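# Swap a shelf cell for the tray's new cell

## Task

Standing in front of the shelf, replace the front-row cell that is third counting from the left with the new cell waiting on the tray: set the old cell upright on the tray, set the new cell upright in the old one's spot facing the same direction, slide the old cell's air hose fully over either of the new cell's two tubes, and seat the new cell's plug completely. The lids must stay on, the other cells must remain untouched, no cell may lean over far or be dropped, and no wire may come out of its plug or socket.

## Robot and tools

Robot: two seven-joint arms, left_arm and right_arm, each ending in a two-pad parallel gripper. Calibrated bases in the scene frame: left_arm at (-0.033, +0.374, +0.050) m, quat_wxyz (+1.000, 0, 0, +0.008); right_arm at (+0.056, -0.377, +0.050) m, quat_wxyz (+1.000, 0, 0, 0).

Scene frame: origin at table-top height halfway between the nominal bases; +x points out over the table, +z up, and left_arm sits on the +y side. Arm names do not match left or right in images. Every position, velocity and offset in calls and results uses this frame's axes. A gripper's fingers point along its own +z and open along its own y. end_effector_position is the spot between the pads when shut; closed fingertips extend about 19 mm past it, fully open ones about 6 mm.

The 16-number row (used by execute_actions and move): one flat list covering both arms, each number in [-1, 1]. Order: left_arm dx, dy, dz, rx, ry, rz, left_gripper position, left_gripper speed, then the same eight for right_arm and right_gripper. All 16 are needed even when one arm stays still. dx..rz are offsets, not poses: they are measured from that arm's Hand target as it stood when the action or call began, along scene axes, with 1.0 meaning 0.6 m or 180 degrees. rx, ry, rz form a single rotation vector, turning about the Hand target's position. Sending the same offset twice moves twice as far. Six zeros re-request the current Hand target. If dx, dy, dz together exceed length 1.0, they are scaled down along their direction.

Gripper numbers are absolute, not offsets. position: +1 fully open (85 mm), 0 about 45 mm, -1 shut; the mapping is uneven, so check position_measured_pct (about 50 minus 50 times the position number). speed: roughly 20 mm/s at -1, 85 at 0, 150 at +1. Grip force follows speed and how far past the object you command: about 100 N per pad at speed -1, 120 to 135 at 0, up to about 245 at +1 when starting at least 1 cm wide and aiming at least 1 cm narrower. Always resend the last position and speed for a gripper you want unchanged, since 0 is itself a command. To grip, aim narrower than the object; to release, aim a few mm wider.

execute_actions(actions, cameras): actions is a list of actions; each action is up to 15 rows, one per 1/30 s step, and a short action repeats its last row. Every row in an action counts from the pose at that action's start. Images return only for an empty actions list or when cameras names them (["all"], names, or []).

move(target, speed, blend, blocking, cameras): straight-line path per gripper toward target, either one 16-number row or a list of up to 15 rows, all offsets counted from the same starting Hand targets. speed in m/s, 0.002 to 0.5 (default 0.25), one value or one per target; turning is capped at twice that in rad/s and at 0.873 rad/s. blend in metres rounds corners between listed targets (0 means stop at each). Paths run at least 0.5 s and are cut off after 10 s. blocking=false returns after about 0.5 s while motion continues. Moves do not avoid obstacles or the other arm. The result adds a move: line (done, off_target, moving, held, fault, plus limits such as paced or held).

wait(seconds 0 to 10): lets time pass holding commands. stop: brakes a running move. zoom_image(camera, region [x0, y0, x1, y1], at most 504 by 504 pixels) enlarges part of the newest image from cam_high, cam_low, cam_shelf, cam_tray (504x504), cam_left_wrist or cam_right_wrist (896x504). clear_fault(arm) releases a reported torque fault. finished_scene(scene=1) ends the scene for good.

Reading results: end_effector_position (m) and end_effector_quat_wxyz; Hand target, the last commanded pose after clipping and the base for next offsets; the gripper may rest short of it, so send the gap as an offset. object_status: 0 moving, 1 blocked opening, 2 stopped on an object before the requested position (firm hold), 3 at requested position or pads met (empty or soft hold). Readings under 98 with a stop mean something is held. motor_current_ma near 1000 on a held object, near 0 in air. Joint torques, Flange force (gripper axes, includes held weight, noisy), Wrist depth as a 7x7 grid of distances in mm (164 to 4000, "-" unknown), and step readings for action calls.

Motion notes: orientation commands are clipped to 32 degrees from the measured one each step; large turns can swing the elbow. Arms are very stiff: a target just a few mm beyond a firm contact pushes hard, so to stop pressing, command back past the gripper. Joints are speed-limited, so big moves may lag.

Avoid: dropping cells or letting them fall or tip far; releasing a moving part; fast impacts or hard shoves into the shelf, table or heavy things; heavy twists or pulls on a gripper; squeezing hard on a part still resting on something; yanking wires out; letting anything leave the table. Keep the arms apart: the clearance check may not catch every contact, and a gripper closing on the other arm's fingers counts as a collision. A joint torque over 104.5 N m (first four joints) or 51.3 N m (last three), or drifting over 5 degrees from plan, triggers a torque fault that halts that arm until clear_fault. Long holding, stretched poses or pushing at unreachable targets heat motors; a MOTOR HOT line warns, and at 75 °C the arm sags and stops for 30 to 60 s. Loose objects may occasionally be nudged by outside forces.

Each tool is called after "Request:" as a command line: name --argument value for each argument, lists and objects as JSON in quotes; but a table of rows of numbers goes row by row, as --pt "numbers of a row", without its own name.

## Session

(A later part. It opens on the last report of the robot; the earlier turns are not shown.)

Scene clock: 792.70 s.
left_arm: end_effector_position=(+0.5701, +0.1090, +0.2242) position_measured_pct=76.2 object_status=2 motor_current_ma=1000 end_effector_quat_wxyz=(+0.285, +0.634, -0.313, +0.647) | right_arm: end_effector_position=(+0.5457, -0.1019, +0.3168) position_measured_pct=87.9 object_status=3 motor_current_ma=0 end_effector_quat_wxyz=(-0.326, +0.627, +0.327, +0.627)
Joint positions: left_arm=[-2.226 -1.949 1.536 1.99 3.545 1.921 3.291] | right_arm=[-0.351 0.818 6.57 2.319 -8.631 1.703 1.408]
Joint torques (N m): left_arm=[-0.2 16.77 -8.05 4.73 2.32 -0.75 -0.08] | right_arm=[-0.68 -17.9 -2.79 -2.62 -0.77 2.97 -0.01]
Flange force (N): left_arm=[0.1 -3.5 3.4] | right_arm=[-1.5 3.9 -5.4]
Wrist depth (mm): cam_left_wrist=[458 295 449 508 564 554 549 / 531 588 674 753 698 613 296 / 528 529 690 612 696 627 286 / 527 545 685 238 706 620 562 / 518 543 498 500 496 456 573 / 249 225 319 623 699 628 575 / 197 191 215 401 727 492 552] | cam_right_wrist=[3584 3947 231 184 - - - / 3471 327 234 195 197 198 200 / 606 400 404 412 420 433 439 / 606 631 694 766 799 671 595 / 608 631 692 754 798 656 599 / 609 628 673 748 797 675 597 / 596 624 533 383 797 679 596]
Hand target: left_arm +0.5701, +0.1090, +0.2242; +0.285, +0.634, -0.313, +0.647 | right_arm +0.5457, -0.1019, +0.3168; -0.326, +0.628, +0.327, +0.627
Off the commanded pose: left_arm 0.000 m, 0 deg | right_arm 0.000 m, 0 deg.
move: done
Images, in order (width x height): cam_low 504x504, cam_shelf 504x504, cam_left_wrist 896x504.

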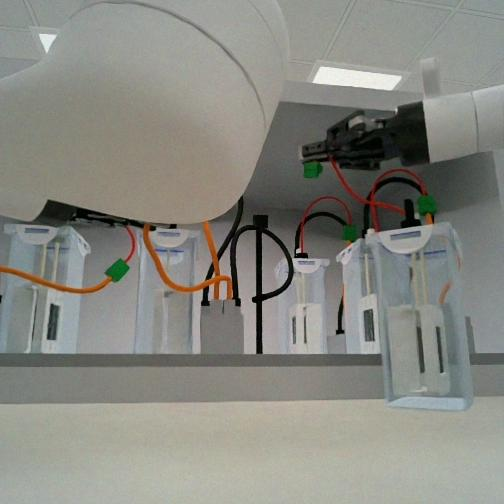

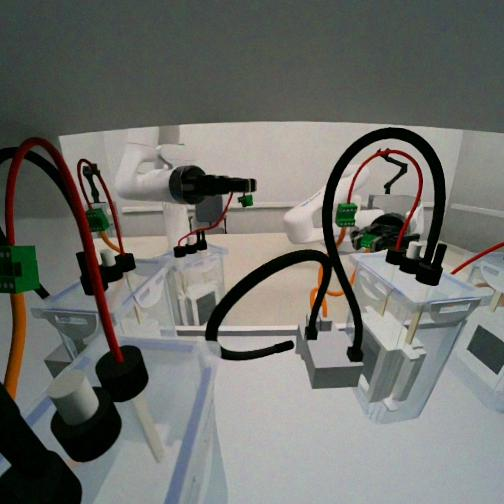

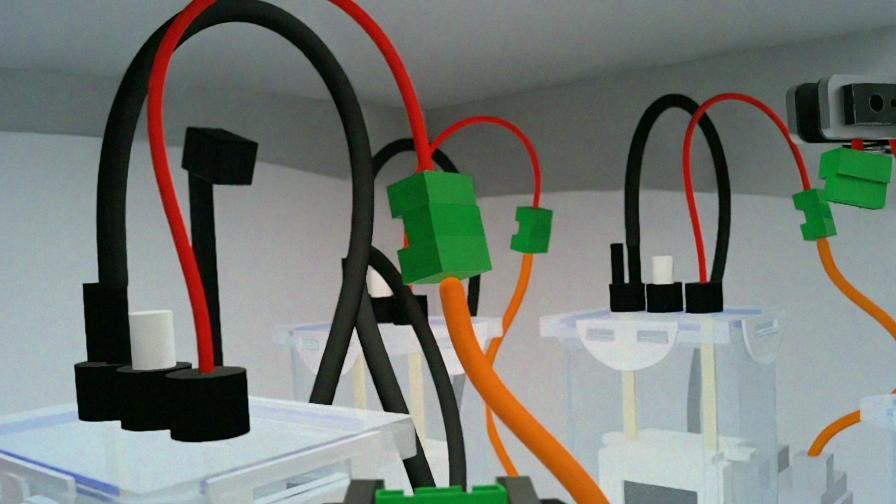

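Request:
move --target '[-0.0302,-0.3352,0.03,0,0,0.0833,-0.75,-1,0,0,0,0,0,0,-0.76,-1]' --speed 0.08 --cameras '["cam_low","cam_shelf","cam_left_wrist","cam_right_wrist"]'

Request:
zoom_image --camera "cam_shelf" --region '[220, 170, 280, 230]'

Request:
zoom_image --camera "cam_left_wrist" --region '[340, 304, 540, 504]'

Scene clock: 797.40 s.
left_arm: end_effector_position=(+0.5520, -0.0921, +0.2421) position_measured_pct=76.2 object_status=2 motor_current_ma=1000 end_effector_quat_wxyz=(+0.199, +0.669, -0.228, +0.679) | right_arm: end_effector_position=(+0.5457, -0.1019, +0.3168) position_measured_pct=87.9 object_status=3 motor_current_ma=0 end_effector_quat_wxyz=(-0.326, +0.627, +0.327, +0.627)
Joint positions: left_arm=[-1.621 -1.818 1.577 1.892 3.332 0.994 3.182] | right_arm=[-0.351 0.818 6.57 2.319 -8.631 1.703 1.408]
Joint torques (N m): left_arm=[0.78 17.46 -11.45 3.6 2.3 0.07 -0.01] | right_arm=[-0.7 -17.88 -2.79 -2.63 -0.79 2.97 -0.01]
Flange force (N): left_arm=[0.7 -0.2 5.0] | right_arm=[-1.5 3.9 -5.5]
Wrist depth (mm): cam_left_wrist=[415 429 449 441 - - - / 525 581 - - - - - / 460 577 - - - - - / 525 571 625 - 365 464 371 / 466 568 622 - 365 456 380 / 527 388 401 374 320 351 382 / 522 557 610 468 299 440 409] | cam_right_wrist=[3508 3789 230 184 - - - / 3418 328 233 195 197 198 201 / 607 400 404 412 423 431 441 / 606 631 697 771 793 672 595 / 609 633 692 759 798 655 599 / 606 624 672 752 797 672 597 / 606 625 532 725 798 677 596]
Hand target: left_arm +0.5520, -0.0921, +0.2422; +0.199, +0.669, -0.228, +0.679 | right_arm +0.5457, -0.1019, +0.3168; -0.326, +0.627, +0.327, +0.627
Off the commanded pose: left_arm 0.000 m, 0 deg | right_arm 0.000 m, 0 deg.
move: done
Images, in order (width x height): cam_low 504x504, cam_shelf 504x504, cam_left_wrist 896x504, cam_right_wrist 896x504.

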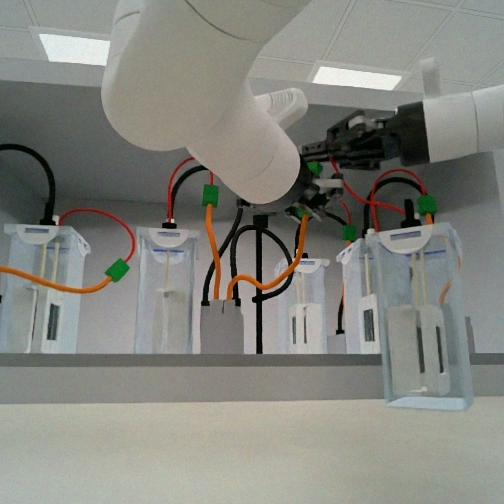

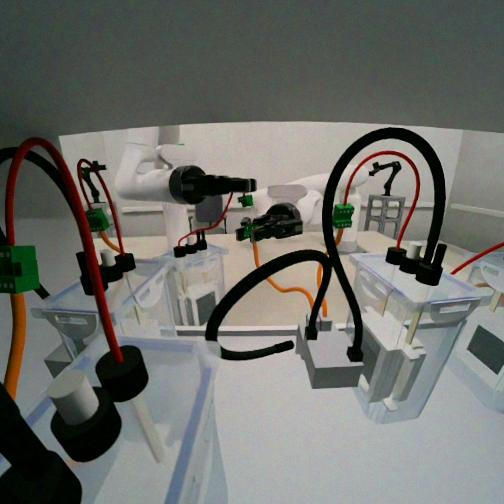

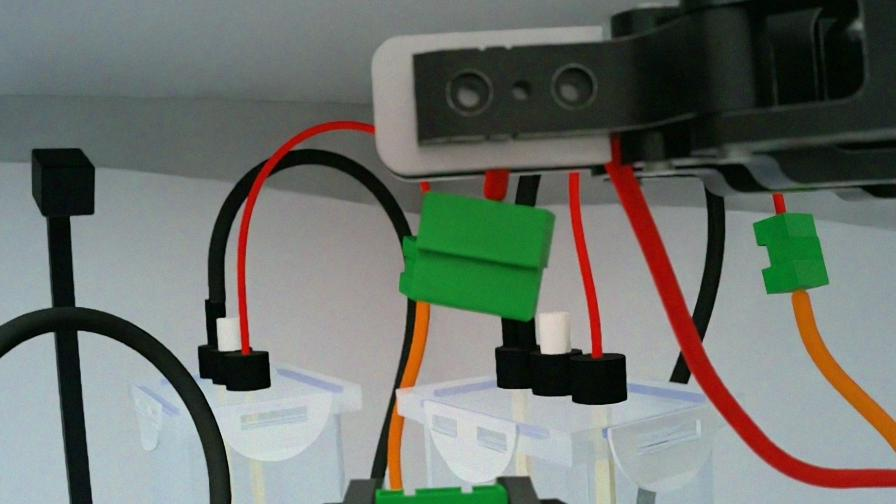

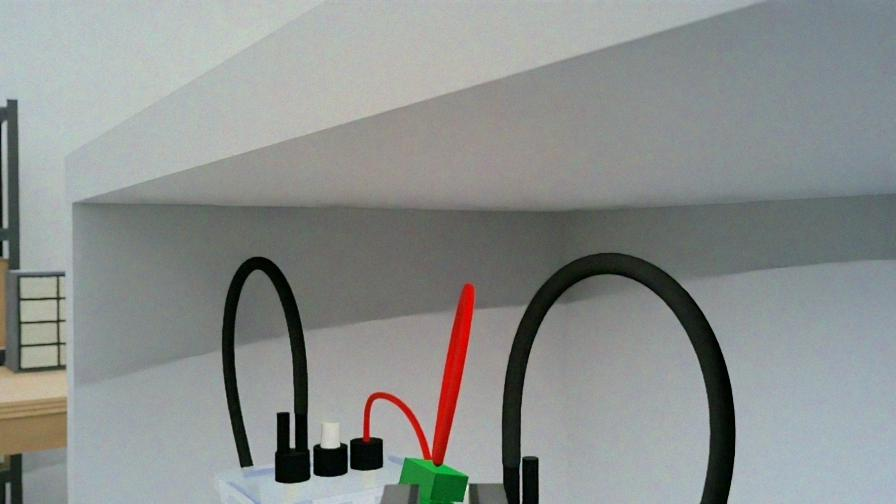

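Scaled by 8.400 from the camera's 504x504 image, which has a finer 720x720 frame.

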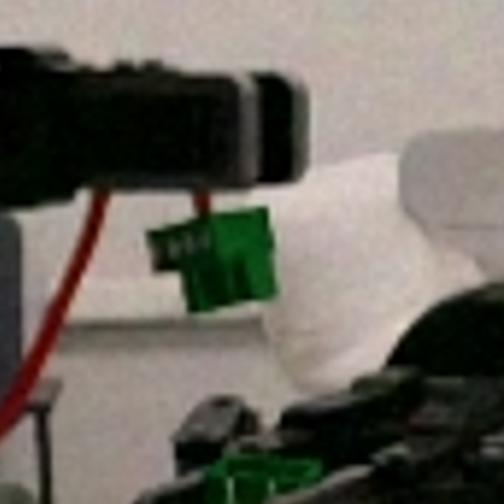

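Scaled by 2.520 from the camera's 896x504 image, which has a finer 1280x720 frame.

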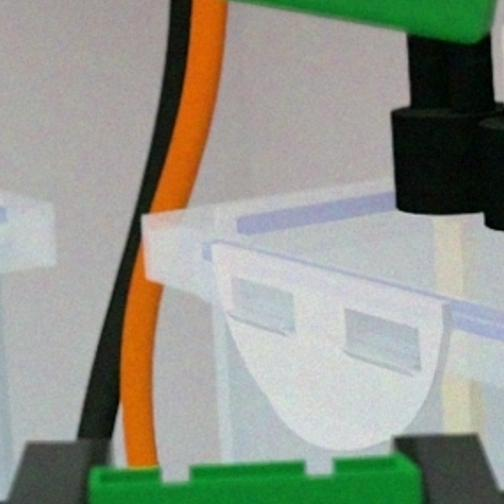

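Request:
move --pt "0 0 0 0 0 0 -0.75 -1 0 0 0 0 0 0 -0.93 -1" --pt "0 0 0 0 0 0 -0.75 -1 0.0028 0.01 0 0 0 -0.0556 -0.93 -1" --speed 0.03 --cameras '["cam_shelf","cam_left_wrist"]'

Request:
zoom_image --camera "cam_shelf" --region '[220, 170, 280, 230]'

Request:
zoom_image --camera "cam_left_wrist" --region '[340, 154, 590, 404]'

Scene clock: 802.63 s.
left_arm: end_effector_position=(+0.5520, -0.0921, +0.2422) position_measured_pct=76.2 object_status=2 motor_current_ma=1000 end_effector_quat_wxyz=(+0.199, +0.669, -0.228, +0.679) | right_arm: end_effector_position=(+0.5474, -0.0959, +0.3168) position_measured_pct=96.1 object_status=3 motor_current_ma=970 end_effector_quat_wxyz=(-0.270, +0.654, +0.271, +0.653)
Joint positions: left_arm=[-1.62 -1.818 1.577 1.892 3.332 0.994 3.182] | right_arm=[-0.46 0.808 6.491 2.426 -8.956 1.71 1.474]
Joint torques (N m): left_arm=[0.81 17.42 -11.44 3.57 2.29 0.08 0] | right_arm=[-0.81 -17.56 -2.84 -2.39 -0.53 3.07 -0.03]
Flange force (N): left_arm=[0.8 -0.2 4.9] | right_arm=[-2.4 6.4 -4.7]
Wrist depth (mm): cam_left_wrist=[414 431 450 429 - - - / 527 569 - - - - - / 460 578 - - - - - / 525 572 633 - - 476 370 / 468 568 - 676 - 455 380 / 527 387 399 374 320 351 381 / 521 558 608 467 299 305 409] | cam_right_wrist=[3584 257 205 175 - - - / 330 258 218 193 195 196 198 / 385 391 399 407 416 423 433 / 585 655 740 796 686 630 560 / 588 656 723 793 686 622 552 / 585 668 722 795 719 619 562 / 587 507 531 797 724 621 562]
Hand target: left_arm +0.5520, -0.0921, +0.2422; +0.199, +0.669, -0.228, +0.679 | right_arm +0.5474, -0.0959, +0.3168; -0.270, +0.654, +0.271, +0.653
Off the commanded pose: left_arm 0.000 m, 0 deg | right_arm 0.000 m, 0 deg.
move: done
Images, in order (width x height): cam_shelf 504x504, cam_left_wrist 896x504.

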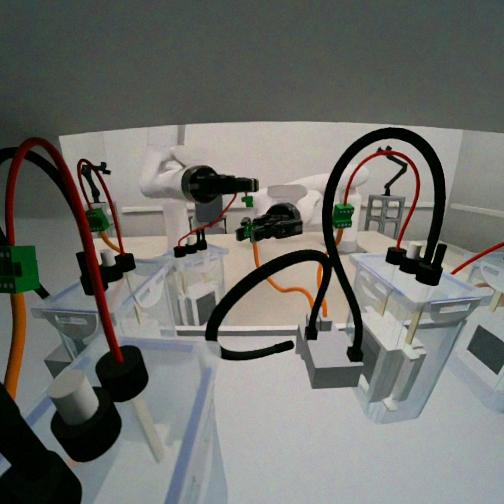

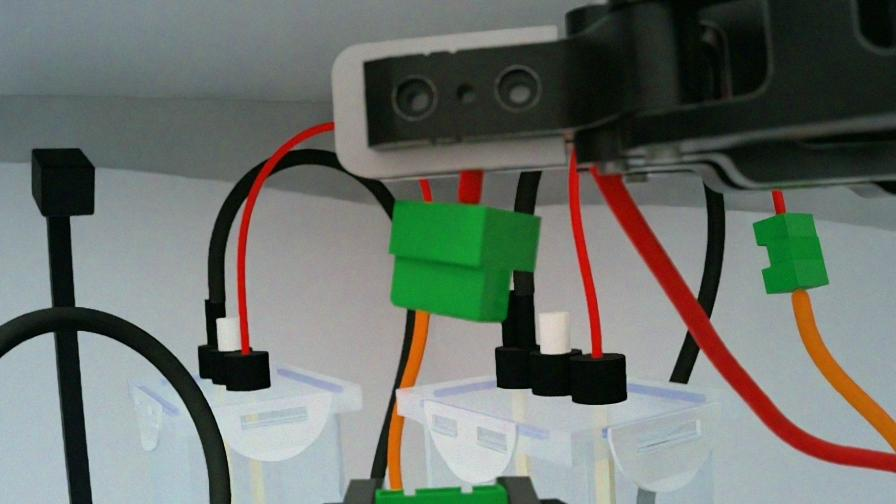

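Scaled by 8.400 from the camera's 504x504 image, which has a finer 720x720 frame.

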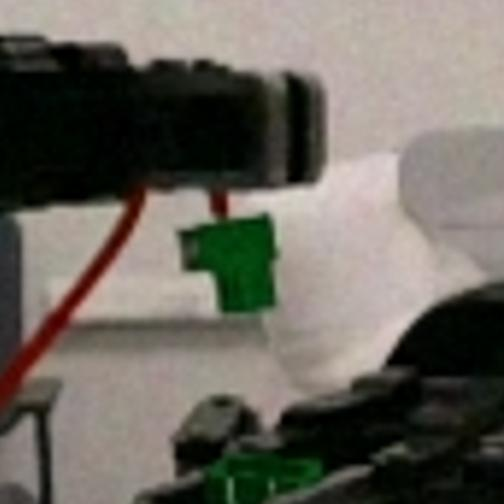

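Scaled by 2.016 from the camera's 896x504 image, which has a finer 1280x720 frame.

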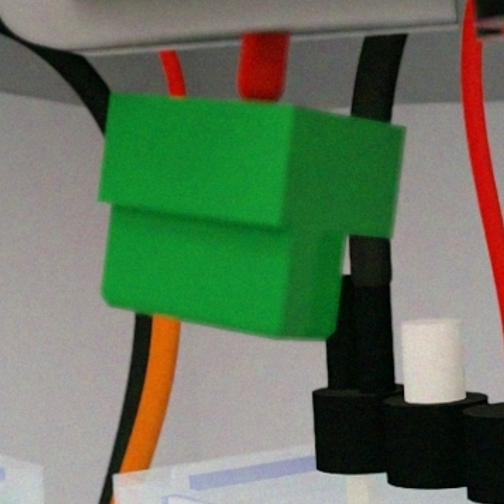

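Request:
execute_actions --actions '[]' --cameras '["cam_left_wrist","cam_right_wrist","cam_shelf"]'

Request:
zoom_image --camera "cam_left_wrist" --region '[340, 254, 590, 504]'

Request:
zoom_image --camera "cam_shelf" --region '[200, 150, 300, 250]'

Scene clock: 805.00 s.
left_arm: end_effector_position=(+0.5520, -0.0921, +0.2422) position_measured_pct=76.2 object_status=2 motor_current_ma=1000 end_effector_quat_wxyz=(+0.199, +0.669, -0.228, +0.679) | right_arm: end_effector_position=(+0.5474, -0.0959, +0.3168) position_measured_pct=96.1 object_status=3 motor_current_ma=970 end_effector_quat_wxyz=(-0.270, +0.654, +0.271, +0.653)
Joint positions: left_arm=[-1.62 -1.818 1.577 1.892 3.332 0.994 3.182] | right_arm=[-0.46 0.808 6.491 2.426 -8.956 1.71 1.474]
Joint velocities: within noise
Joint torques (N m): left_arm=[0.81 17.45 -11.44 3.6 2.32 0.08 0] | right_arm=[-0.81 -17.52 -2.85 -2.42 -0.55 3.05 -0.01]
Flange force (N): left_arm=[0.8 -0.2 5.0] | right_arm=[-2.3 6.5 -4.9]
Wrist depth (mm): cam_left_wrist=[414 431 448 428 - - - / 528 570 - - - - - / 460 578 - - - - - / 524 571 634 - - 476 371 / 468 568 - 673 - 456 380 / 529 387 399 374 322 351 383 / 524 560 612 469 300 305 410] | cam_right_wrist=[3663 258 206 175 - - - / 329 257 218 193 195 196 198 / 385 392 399 407 415 423 432 / 586 653 738 794 689 631 562 / 585 655 725 793 691 621 553 / 588 668 722 798 723 617 562 / 588 509 530 802 725 621 561]
Hand target: left_arm +0.5520, -0.0921, +0.2422; +0.199, +0.669, -0.228, +0.679 | right_arm +0.5474, -0.0959, +0.3168; -0.270, +0.654, +0.271, +0.653
Tool commands: left_gripper/position=-0.75 left_gripper/speed=-1.0 right_gripper/position=-0.93 right_gripper/speed=-1.0
Off the commanded pose: left_arm 0.000 m, 0 deg | right_arm 0.000 m, 0 deg.
Images, in order (width x height): cam_shelf 504x504, cam_left_wrist 896x504, cam_right_wrist 896x504.

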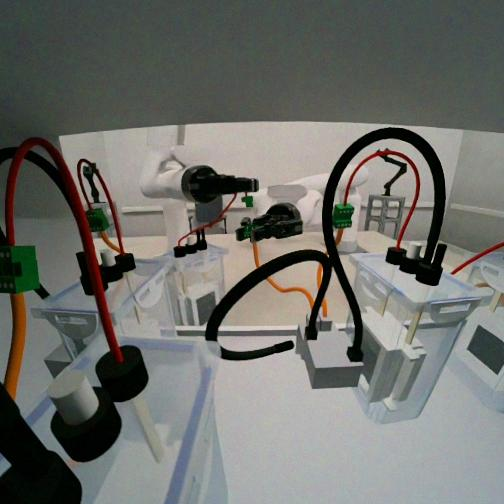

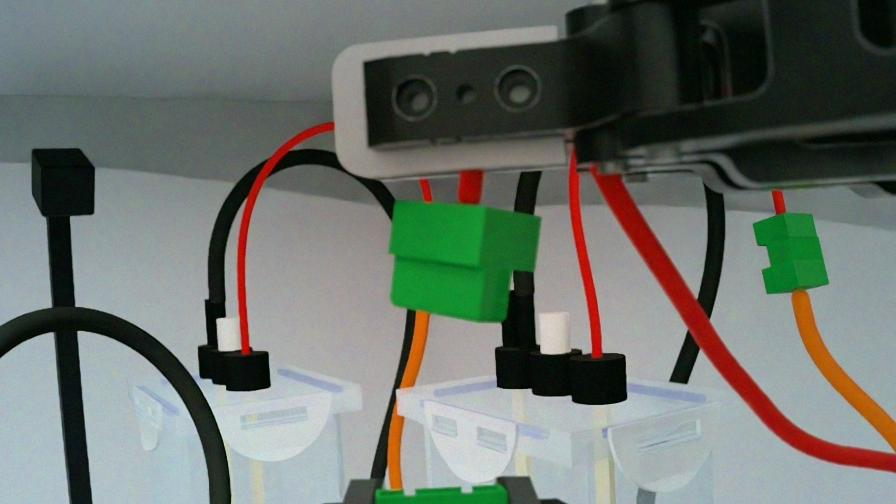

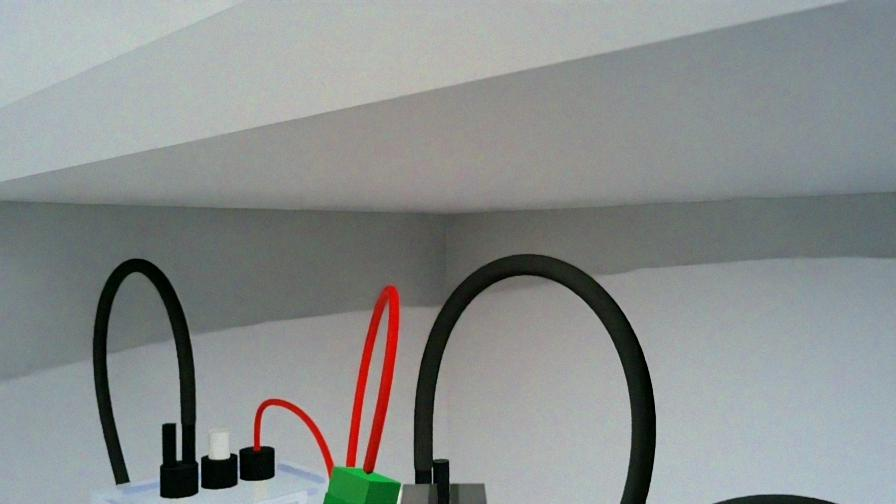

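Scaled by 2.016 from the camera's 896x504 image, which has a finer 1280x720 frame.

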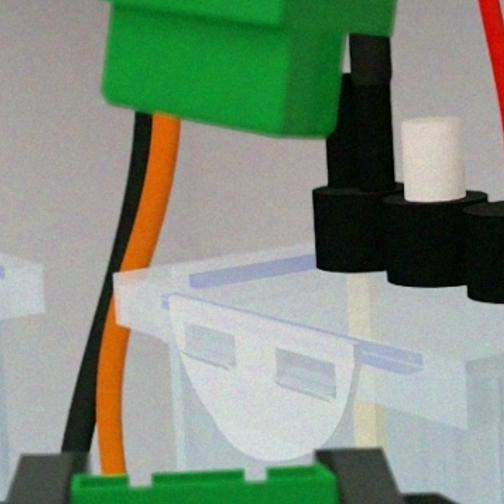

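Scaled by 5.040 from the camera's 504x504 image, which has a finer 720x720 frame.

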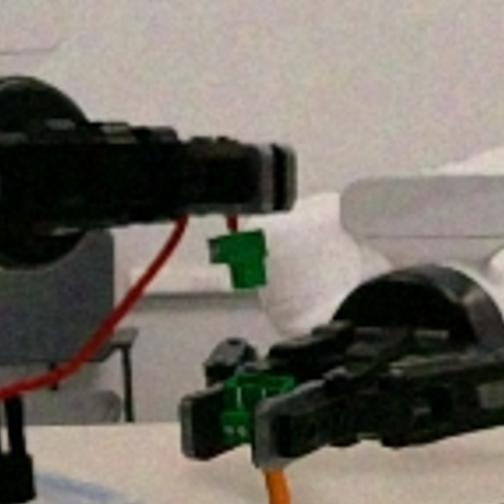

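Request:
move --target '[0,0,0,0,0,0,-0.75,-1, 0.0078,-0.0048,0.003,0,0,0.1556,-0.93,-1]' --speed 0.05 --cameras '["cam_left_wrist","cam_shelf"]'

Request:
zoom_image --camera "cam_left_wrist" --region '[340, 254, 590, 504]'

Request:
zoom_image --camera "cam_shelf" --region '[200, 150, 300, 250]'

Scene clock: 813.60 s.
left_arm: end_effector_position=(+0.5520, -0.0921, +0.2422) position_measured_pct=76.2 object_status=2 motor_current_ma=1000 end_effector_quat_wxyz=(+0.199, +0.669, -0.228, +0.679) | right_arm: end_effector_position=(+0.5521, -0.0988, +0.3186) position_measured_pct=96.1 object_status=3 motor_current_ma=970 end_effector_quat_wxyz=(-0.420, +0.569, +0.421, +0.568)
Joint positions: left_arm=[-1.62 -1.818 1.577 1.892 3.332 0.994 3.182] | right_arm=[-0.251 0.867 6.63 2.014 -8.237 1.716 1.21]
Joint torques (N m): left_arm=[0.81 17.46 -11.44 3.58 2.3 0.07 -0.02] | right_arm=[-0.68 -19.73 -2.72 -3.88 -1.3 2.8 0]
Flange force (N): left_arm=[0.7 -0.2 4.9] | right_arm=[-1.1 0.5 -4.7]
Wrist depth (mm): cam_left_wrist=[413 431 450 440 445 - - / 525 575 - - - - - / 460 579 - - - - - / 523 568 646 - - 477 - / 469 573 - 674 - 455 386 / 528 387 400 374 322 321 390 / 521 560 609 467 299 309 399] | cam_right_wrist=[3471 3704 3684 197 - - - / 3471 3623 327 223 225 228 232 / 3435 3203 491 393 404 414 425 / 3435 3113 650 670 705 729 672 / 3041 3172 655 666 703 725 670 / 2195 2195 653 659 699 738 669 / 2947 3172 654 533 528 735 675]
Hand target: left_arm +0.5520, -0.0921, +0.2422; +0.199, +0.669, -0.228, +0.679 | right_arm +0.5521, -0.0988, +0.3186; -0.420, +0.569, +0.421, +0.568
Off the commanded pose: left_arm 0.000 m, 0 deg | right_arm 0.000 m, 0 deg.
move: done
Images, in order (width x height): cam_shelf 504x504, cam_left_wrist 896x504.

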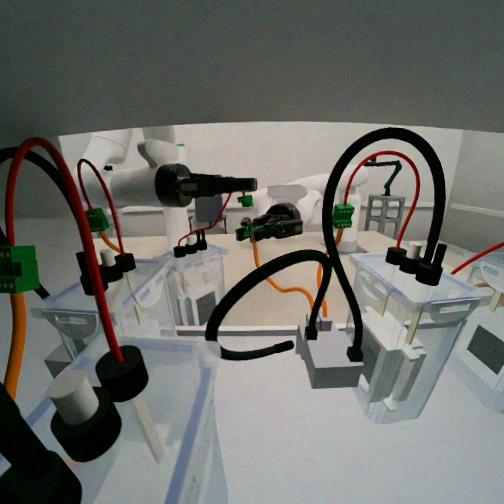

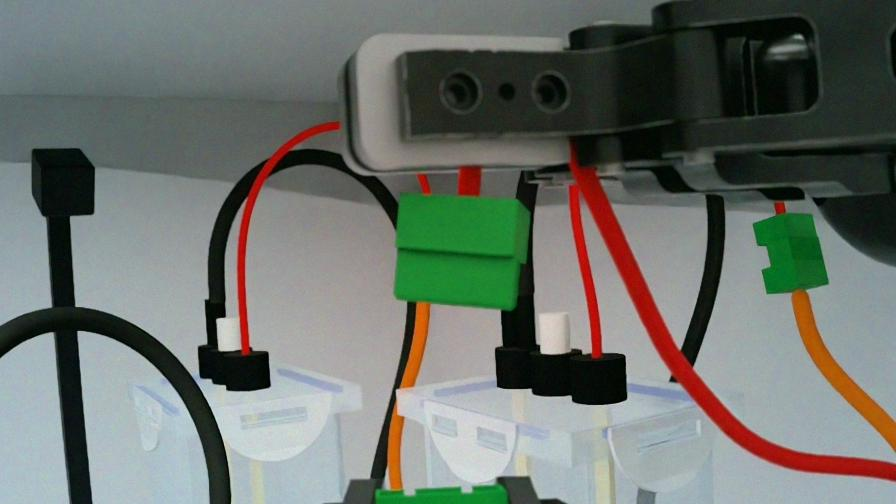

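Scaled by 2.016 from the camera's 896x504 image, which has a finer 1280x720 frame.

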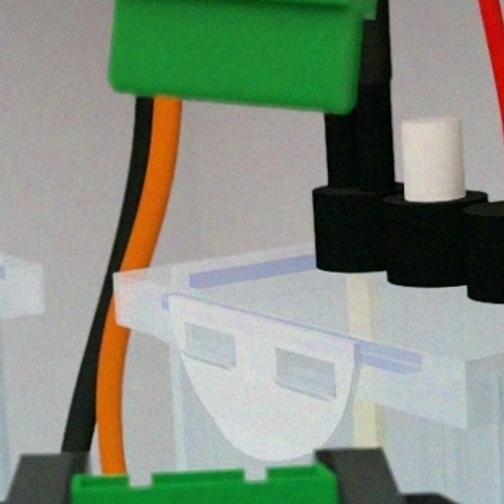

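Scaled by 5.040 from the camera's 504x504 image, which has a finer 720x720 frame.

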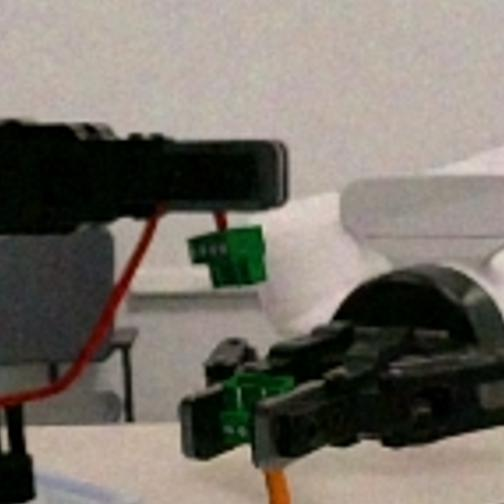

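Request:
execute_actions --actions '[]'

Request:
zoom_image --camera "cam_shelf" --region '[225, 180, 285, 250]'

Request:
zoom_image --camera "cam_high" --region '[200, 200, 320, 320]'

Request:
zoom_image --camera "cam_low" --region '[180, 180, 320, 320]'

Scene clock: 821.17 s.
left_arm: end_effector_position=(+0.5520, -0.0921, +0.2422) position_measured_pct=76.2 object_status=2 motor_current_ma=1000 end_effector_quat_wxyz=(+0.199, +0.669, -0.228, +0.679) | right_arm: end_effector_position=(+0.5521, -0.0988, +0.3186) position_measured_pct=96.1 object_status=3 motor_current_ma=970 end_effector_quat_wxyz=(-0.420, +0.569, +0.421, +0.568)
Joint positions: left_arm=[-1.62 -1.818 1.577 1.892 3.332 0.994 3.182] | right_arm=[-0.251 0.867 6.63 2.014 -8.237 1.716 1.21]
Joint velocities: within noise
Joint torques (N m): left_arm=[0.79 17.49 -11.5 3.6 2.31 0.08 0] | right_arm=[-0.64 -19.78 -2.74 -3.9 -1.33 2.79 0]
Flange force (N): left_arm=[0.6 -0.1 5.0] | right_arm=[-1.2 0.4 -4.8]
Wrist depth (mm): cam_left_wrist=[414 430 448 441 443 - - / 524 571 - - - - - / 459 579 - - - - - / 526 568 644 - - 479 - / 469 569 - 670 - 455 387 / 529 389 402 374 322 321 389 / 522 559 611 470 299 309 398] | cam_right_wrist=[3565 3565 3725 197 - - - / 3418 3508 327 223 225 228 232 / 3490 3128 489 394 404 414 425 / 3453 3219 653 670 702 729 670 / 3084 3142 655 668 704 722 670 / 2195 2210 655 664 702 734 670 / 3128 3203 653 532 530 742 675]
Hand target: left_arm +0.5520, -0.0921, +0.2422; +0.199, +0.669, -0.228, +0.679 | right_arm +0.5521, -0.0988, +0.3186; -0.420, +0.569, +0.421, +0.568
Tool commands: left_gripper/position=-0.75 left_gripper/speed=-1.0 right_gripper/position=-0.93 right_gripper/speed=-1.0
Off the commanded pose: left_arm 0.000 m, 0 deg | right_arm 0.000 m, 0 deg.

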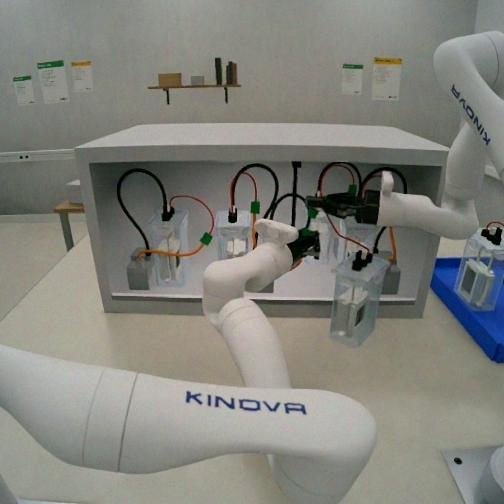

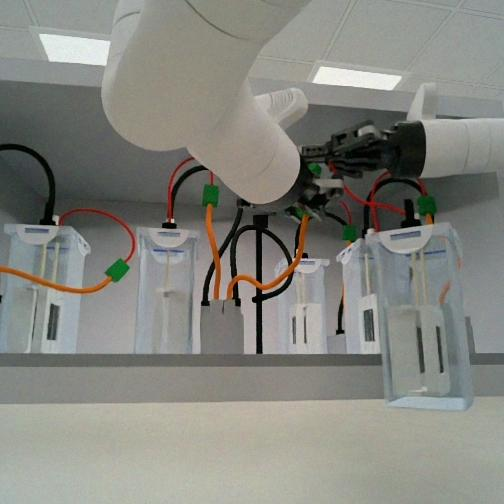

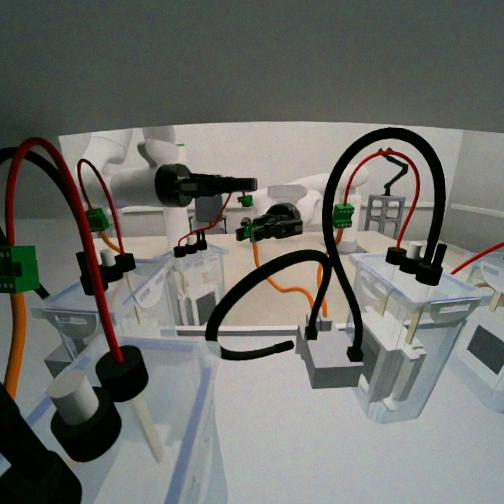

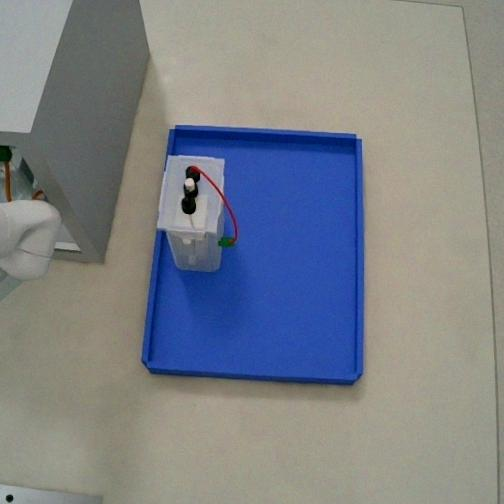

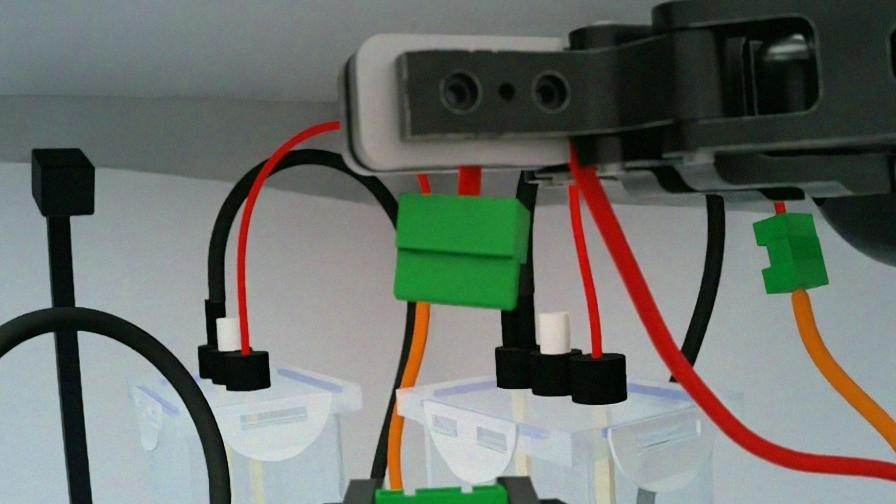

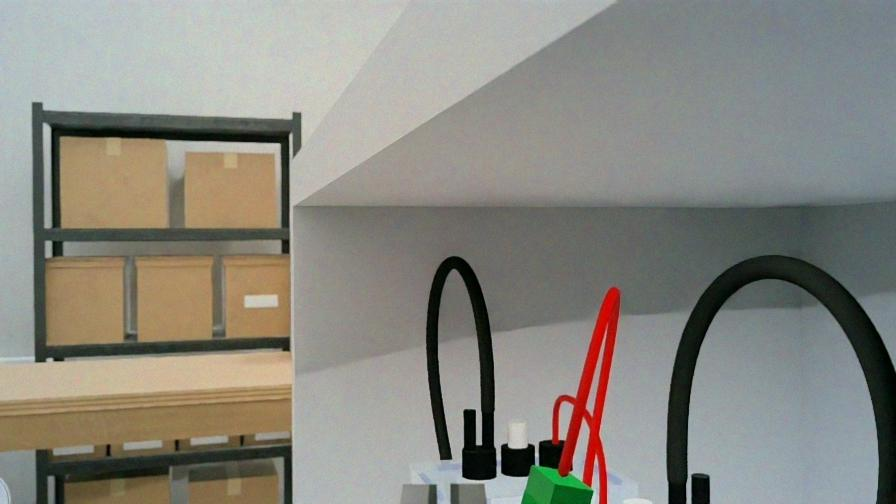

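Scaled by 7.200 from the camera's 504x504 image, which has a finer 720x720 frame.

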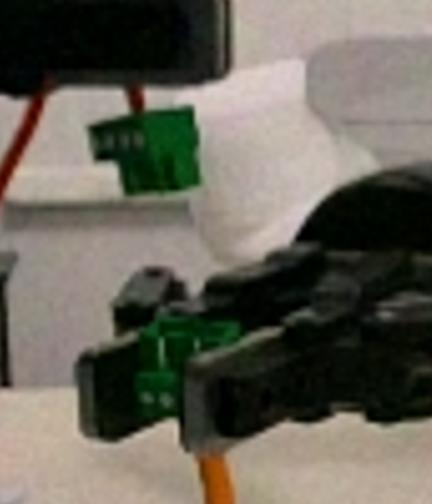

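Scaled by 4.200 from the camera's 504x504 image, which has a finer 720x720 frame.

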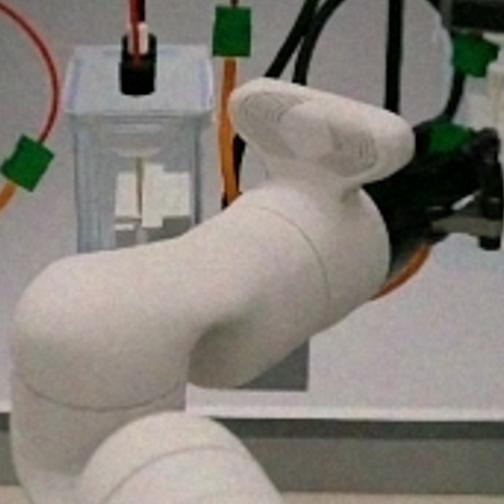

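Scaled by 3.600 from the camera's 504x504 image, which has a finer 720x720 frame.

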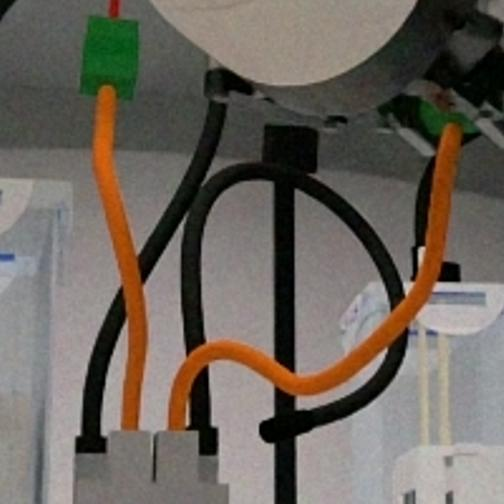

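Request:
move --target '[0,0,0,0,0,0,-0.75,-1, -0.014,0.0118,0,0,0,0.02,-0.93,-1]' --speed 0.05 --cameras '["cam_left_wrist","cam_shelf"]'

Request:
zoom_image --camera "cam_left_wrist" --region '[340, 254, 590, 504]'

Request:
zoom_image --camera "cam_shelf" --region '[225, 180, 285, 250]'

Scene clock: 823.40 s.
left_arm: end_effector_position=(+0.5520, -0.0921, +0.2422) position_measured_pct=76.2 object_status=2 motor_current_ma=1000 end_effector_quat_wxyz=(+0.199, +0.669, -0.228, +0.679) | right_arm: end_effector_position=(+0.5437, -0.0917, +0.3186) position_measured_pct=96.1 object_status=3 motor_current_ma=970 end_effector_quat_wxyz=(-0.438, +0.555, +0.439, +0.555)
Joint positions: left_arm=[-1.62 -1.818 1.577 1.892 3.332 0.994 3.182] | right_arm=[-0.253 0.876 6.63 1.979 -8.187 1.73 1.192]
Joint torques (N m): left_arm=[0.79 17.49 -11.42 3.6 2.31 0.08 -0.03] | right_arm=[-0.74 -20.09 -2.91 -4.02 -1.39 2.83 0]
Flange force (N): left_arm=[0.7 -0.2 5.0] | right_arm=[-1.4 0.1 -4.9]
Wrist depth (mm): cam_left_wrist=[414 432 451 437 - - - / 527 571 - - - - - / 460 579 - - - - - / 525 570 643 - - 477 314 / 467 567 - 670 - 456 387 / 529 388 400 374 320 351 380 / 521 556 611 468 299 309 408] | cam_right_wrist=[3527 3643 3900 215 - - - / 3565 3565 3767 255 187 229 233 / 3623 3055 3172 394 406 418 427 / 3527 3055 3188 658 681 705 720 / 3663 3157 2895 660 681 696 718 / 2160 2181 2174 662 679 699 727 / 3453 3098 3172 655 518 697 718]
Hand target: left_arm +0.5520, -0.0921, +0.2422; +0.199, +0.669, -0.228, +0.679 | right_arm +0.5436, -0.0917, +0.3186; -0.438, +0.555, +0.439, +0.555
Off the commanded pose: left_arm 0.000 m, 0 deg | right_arm 0.000 m, 0 deg.
move: done
Images, in order (width x height): cam_shelf 504x504, cam_left_wrist 896x504.

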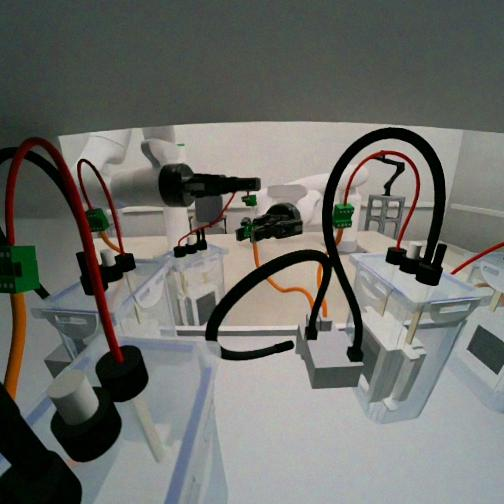

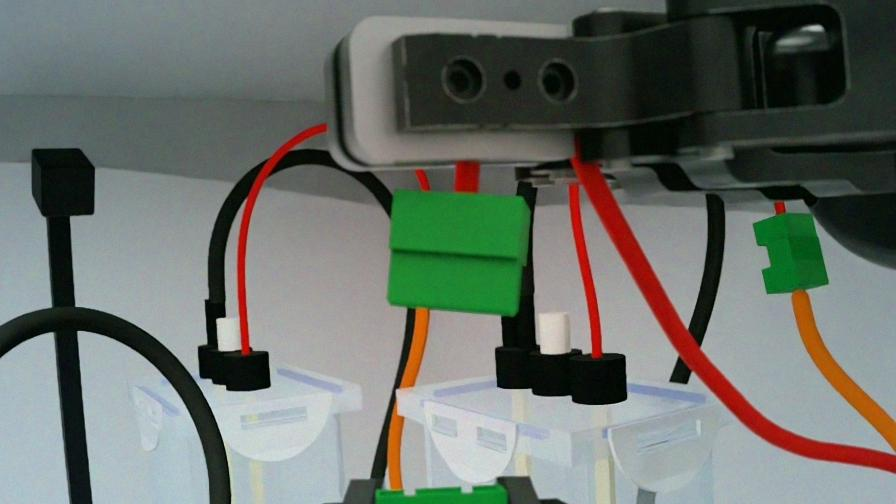

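Scaled by 2.016 from the camera's 896x504 image, which has a finer 1280x720 frame.

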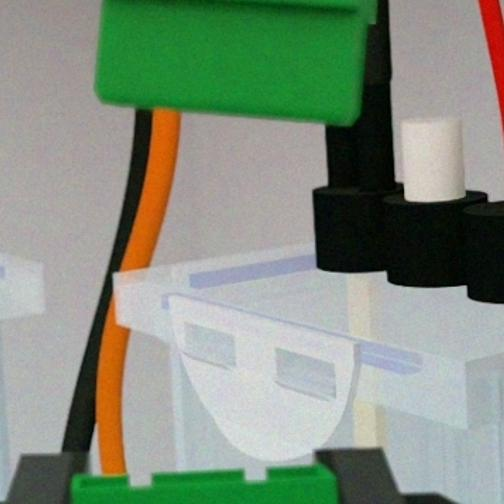

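Scaled by 7.200 from the camera's 504x504 image, which has a finer 720x720 frame.

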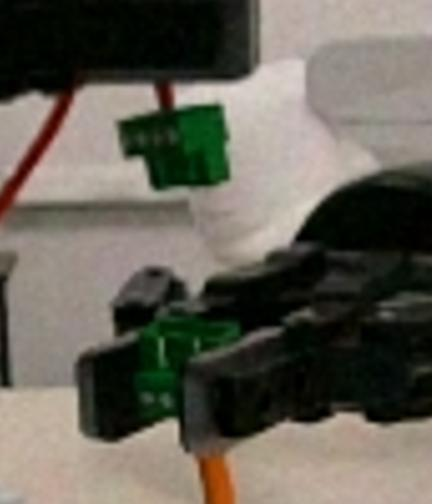

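Request:
move --target '[0,0,0,0,0,0,-0.75,-1, -0.0012,0.0042,-0.025,0,0,0,-0.93,-1]' --speed 0.05 --cameras '["cam_left_wrist","cam_shelf"]'

Request:
zoom_image --camera "cam_left_wrist" --region '[340, 254, 590, 504]'

Request:
zoom_image --camera "cam_shelf" --region '[225, 180, 285, 250]'

Scene clock: 824.77 s.
left_arm: end_effector_position=(+0.5520, -0.0921, +0.2422) position_measured_pct=76.2 object_status=2 motor_current_ma=1000 end_effector_quat_wxyz=(+0.199, +0.669, -0.228, +0.679) | right_arm: end_effector_position=(+0.5429, -0.0892, +0.3036) position_measured_pct=96.1 object_status=3 motor_current_ma=970 end_effector_quat_wxyz=(-0.438, +0.555, +0.439, +0.555)
Joint positions: left_arm=[-1.62 -1.818 1.577 1.892 3.332 0.994 3.182] | right_arm=[-0.253 0.911 6.621 1.978 -8.196 1.737 1.225]
Joint torques (N m): left_arm=[0.82 17.47 -11.47 3.6 2.32 0.08 -0.04] | right_arm=[-0.57 -20.13 -2.79 -3.65 -1.24 2.8 -0.01]
Flange force (N): left_arm=[0.7 -0.2 5.0] | right_arm=[-1.1 0.1 -4.5]
Wrist depth (mm): cam_left_wrist=[414 429 448 441 489 445 405 / 526 580 623 636 525 - - / 460 575 - - - - - / 524 569 - - - - - / 465 570 630 - - 455 - / 531 388 - 375 - 351 389 / 520 560 620 469 300 310 401] | cam_right_wrist=[3527 3623 3725 236 184 185 186 / 3603 3508 3767 313 315 272 322 / 3490 3113 3172 654 672 693 711 / 3527 3157 3128 657 675 699 336 / 3508 3070 2695 661 675 692 721 / 2085 2195 2271 653 670 695 721 / 239 3070 3157 650 286 361 724]
Hand target: left_arm +0.5520, -0.0921, +0.2422; +0.199, +0.669, -0.228, +0.679 | right_arm +0.5429, -0.0892, +0.3036; -0.438, +0.555, +0.439, +0.555
Off the commanded pose: left_arm 0.000 m, 0 deg | right_arm 0.000 m, 0 deg.
move: done
Images, in order (width x height): cam_shelf 504x504, cam_left_wrist 896x504.

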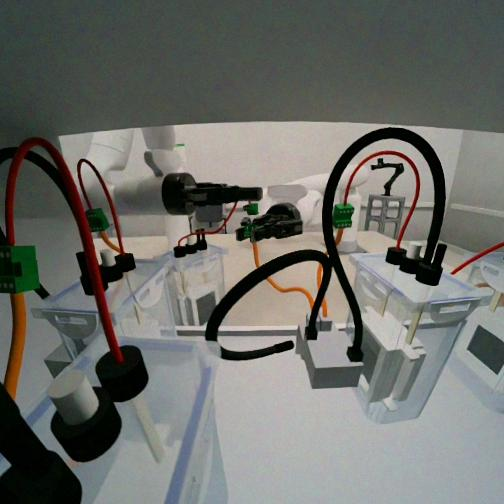

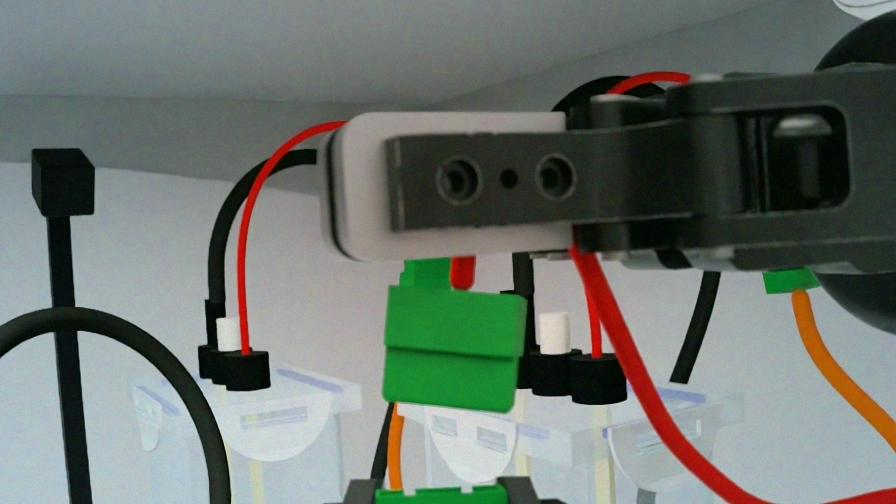

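Scaled by 2.016 from the camera's 896x504 image, which has a finer 1280x720 frame.

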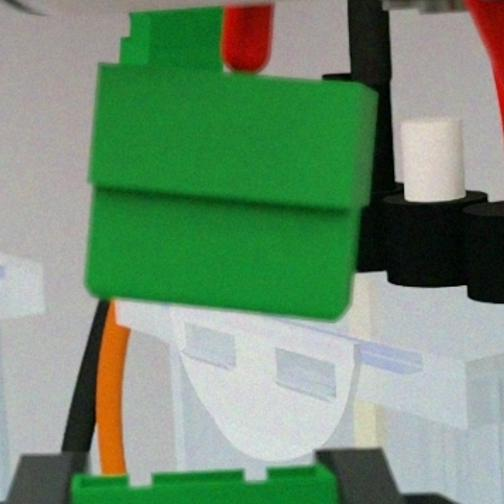

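Scaled by 7.200 from the camera's 504x504 image, which has a finer 720x720 frame.

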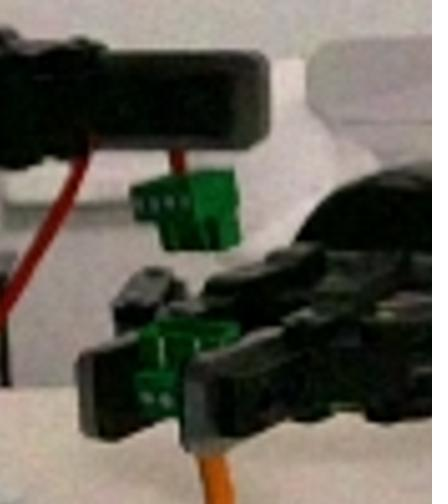

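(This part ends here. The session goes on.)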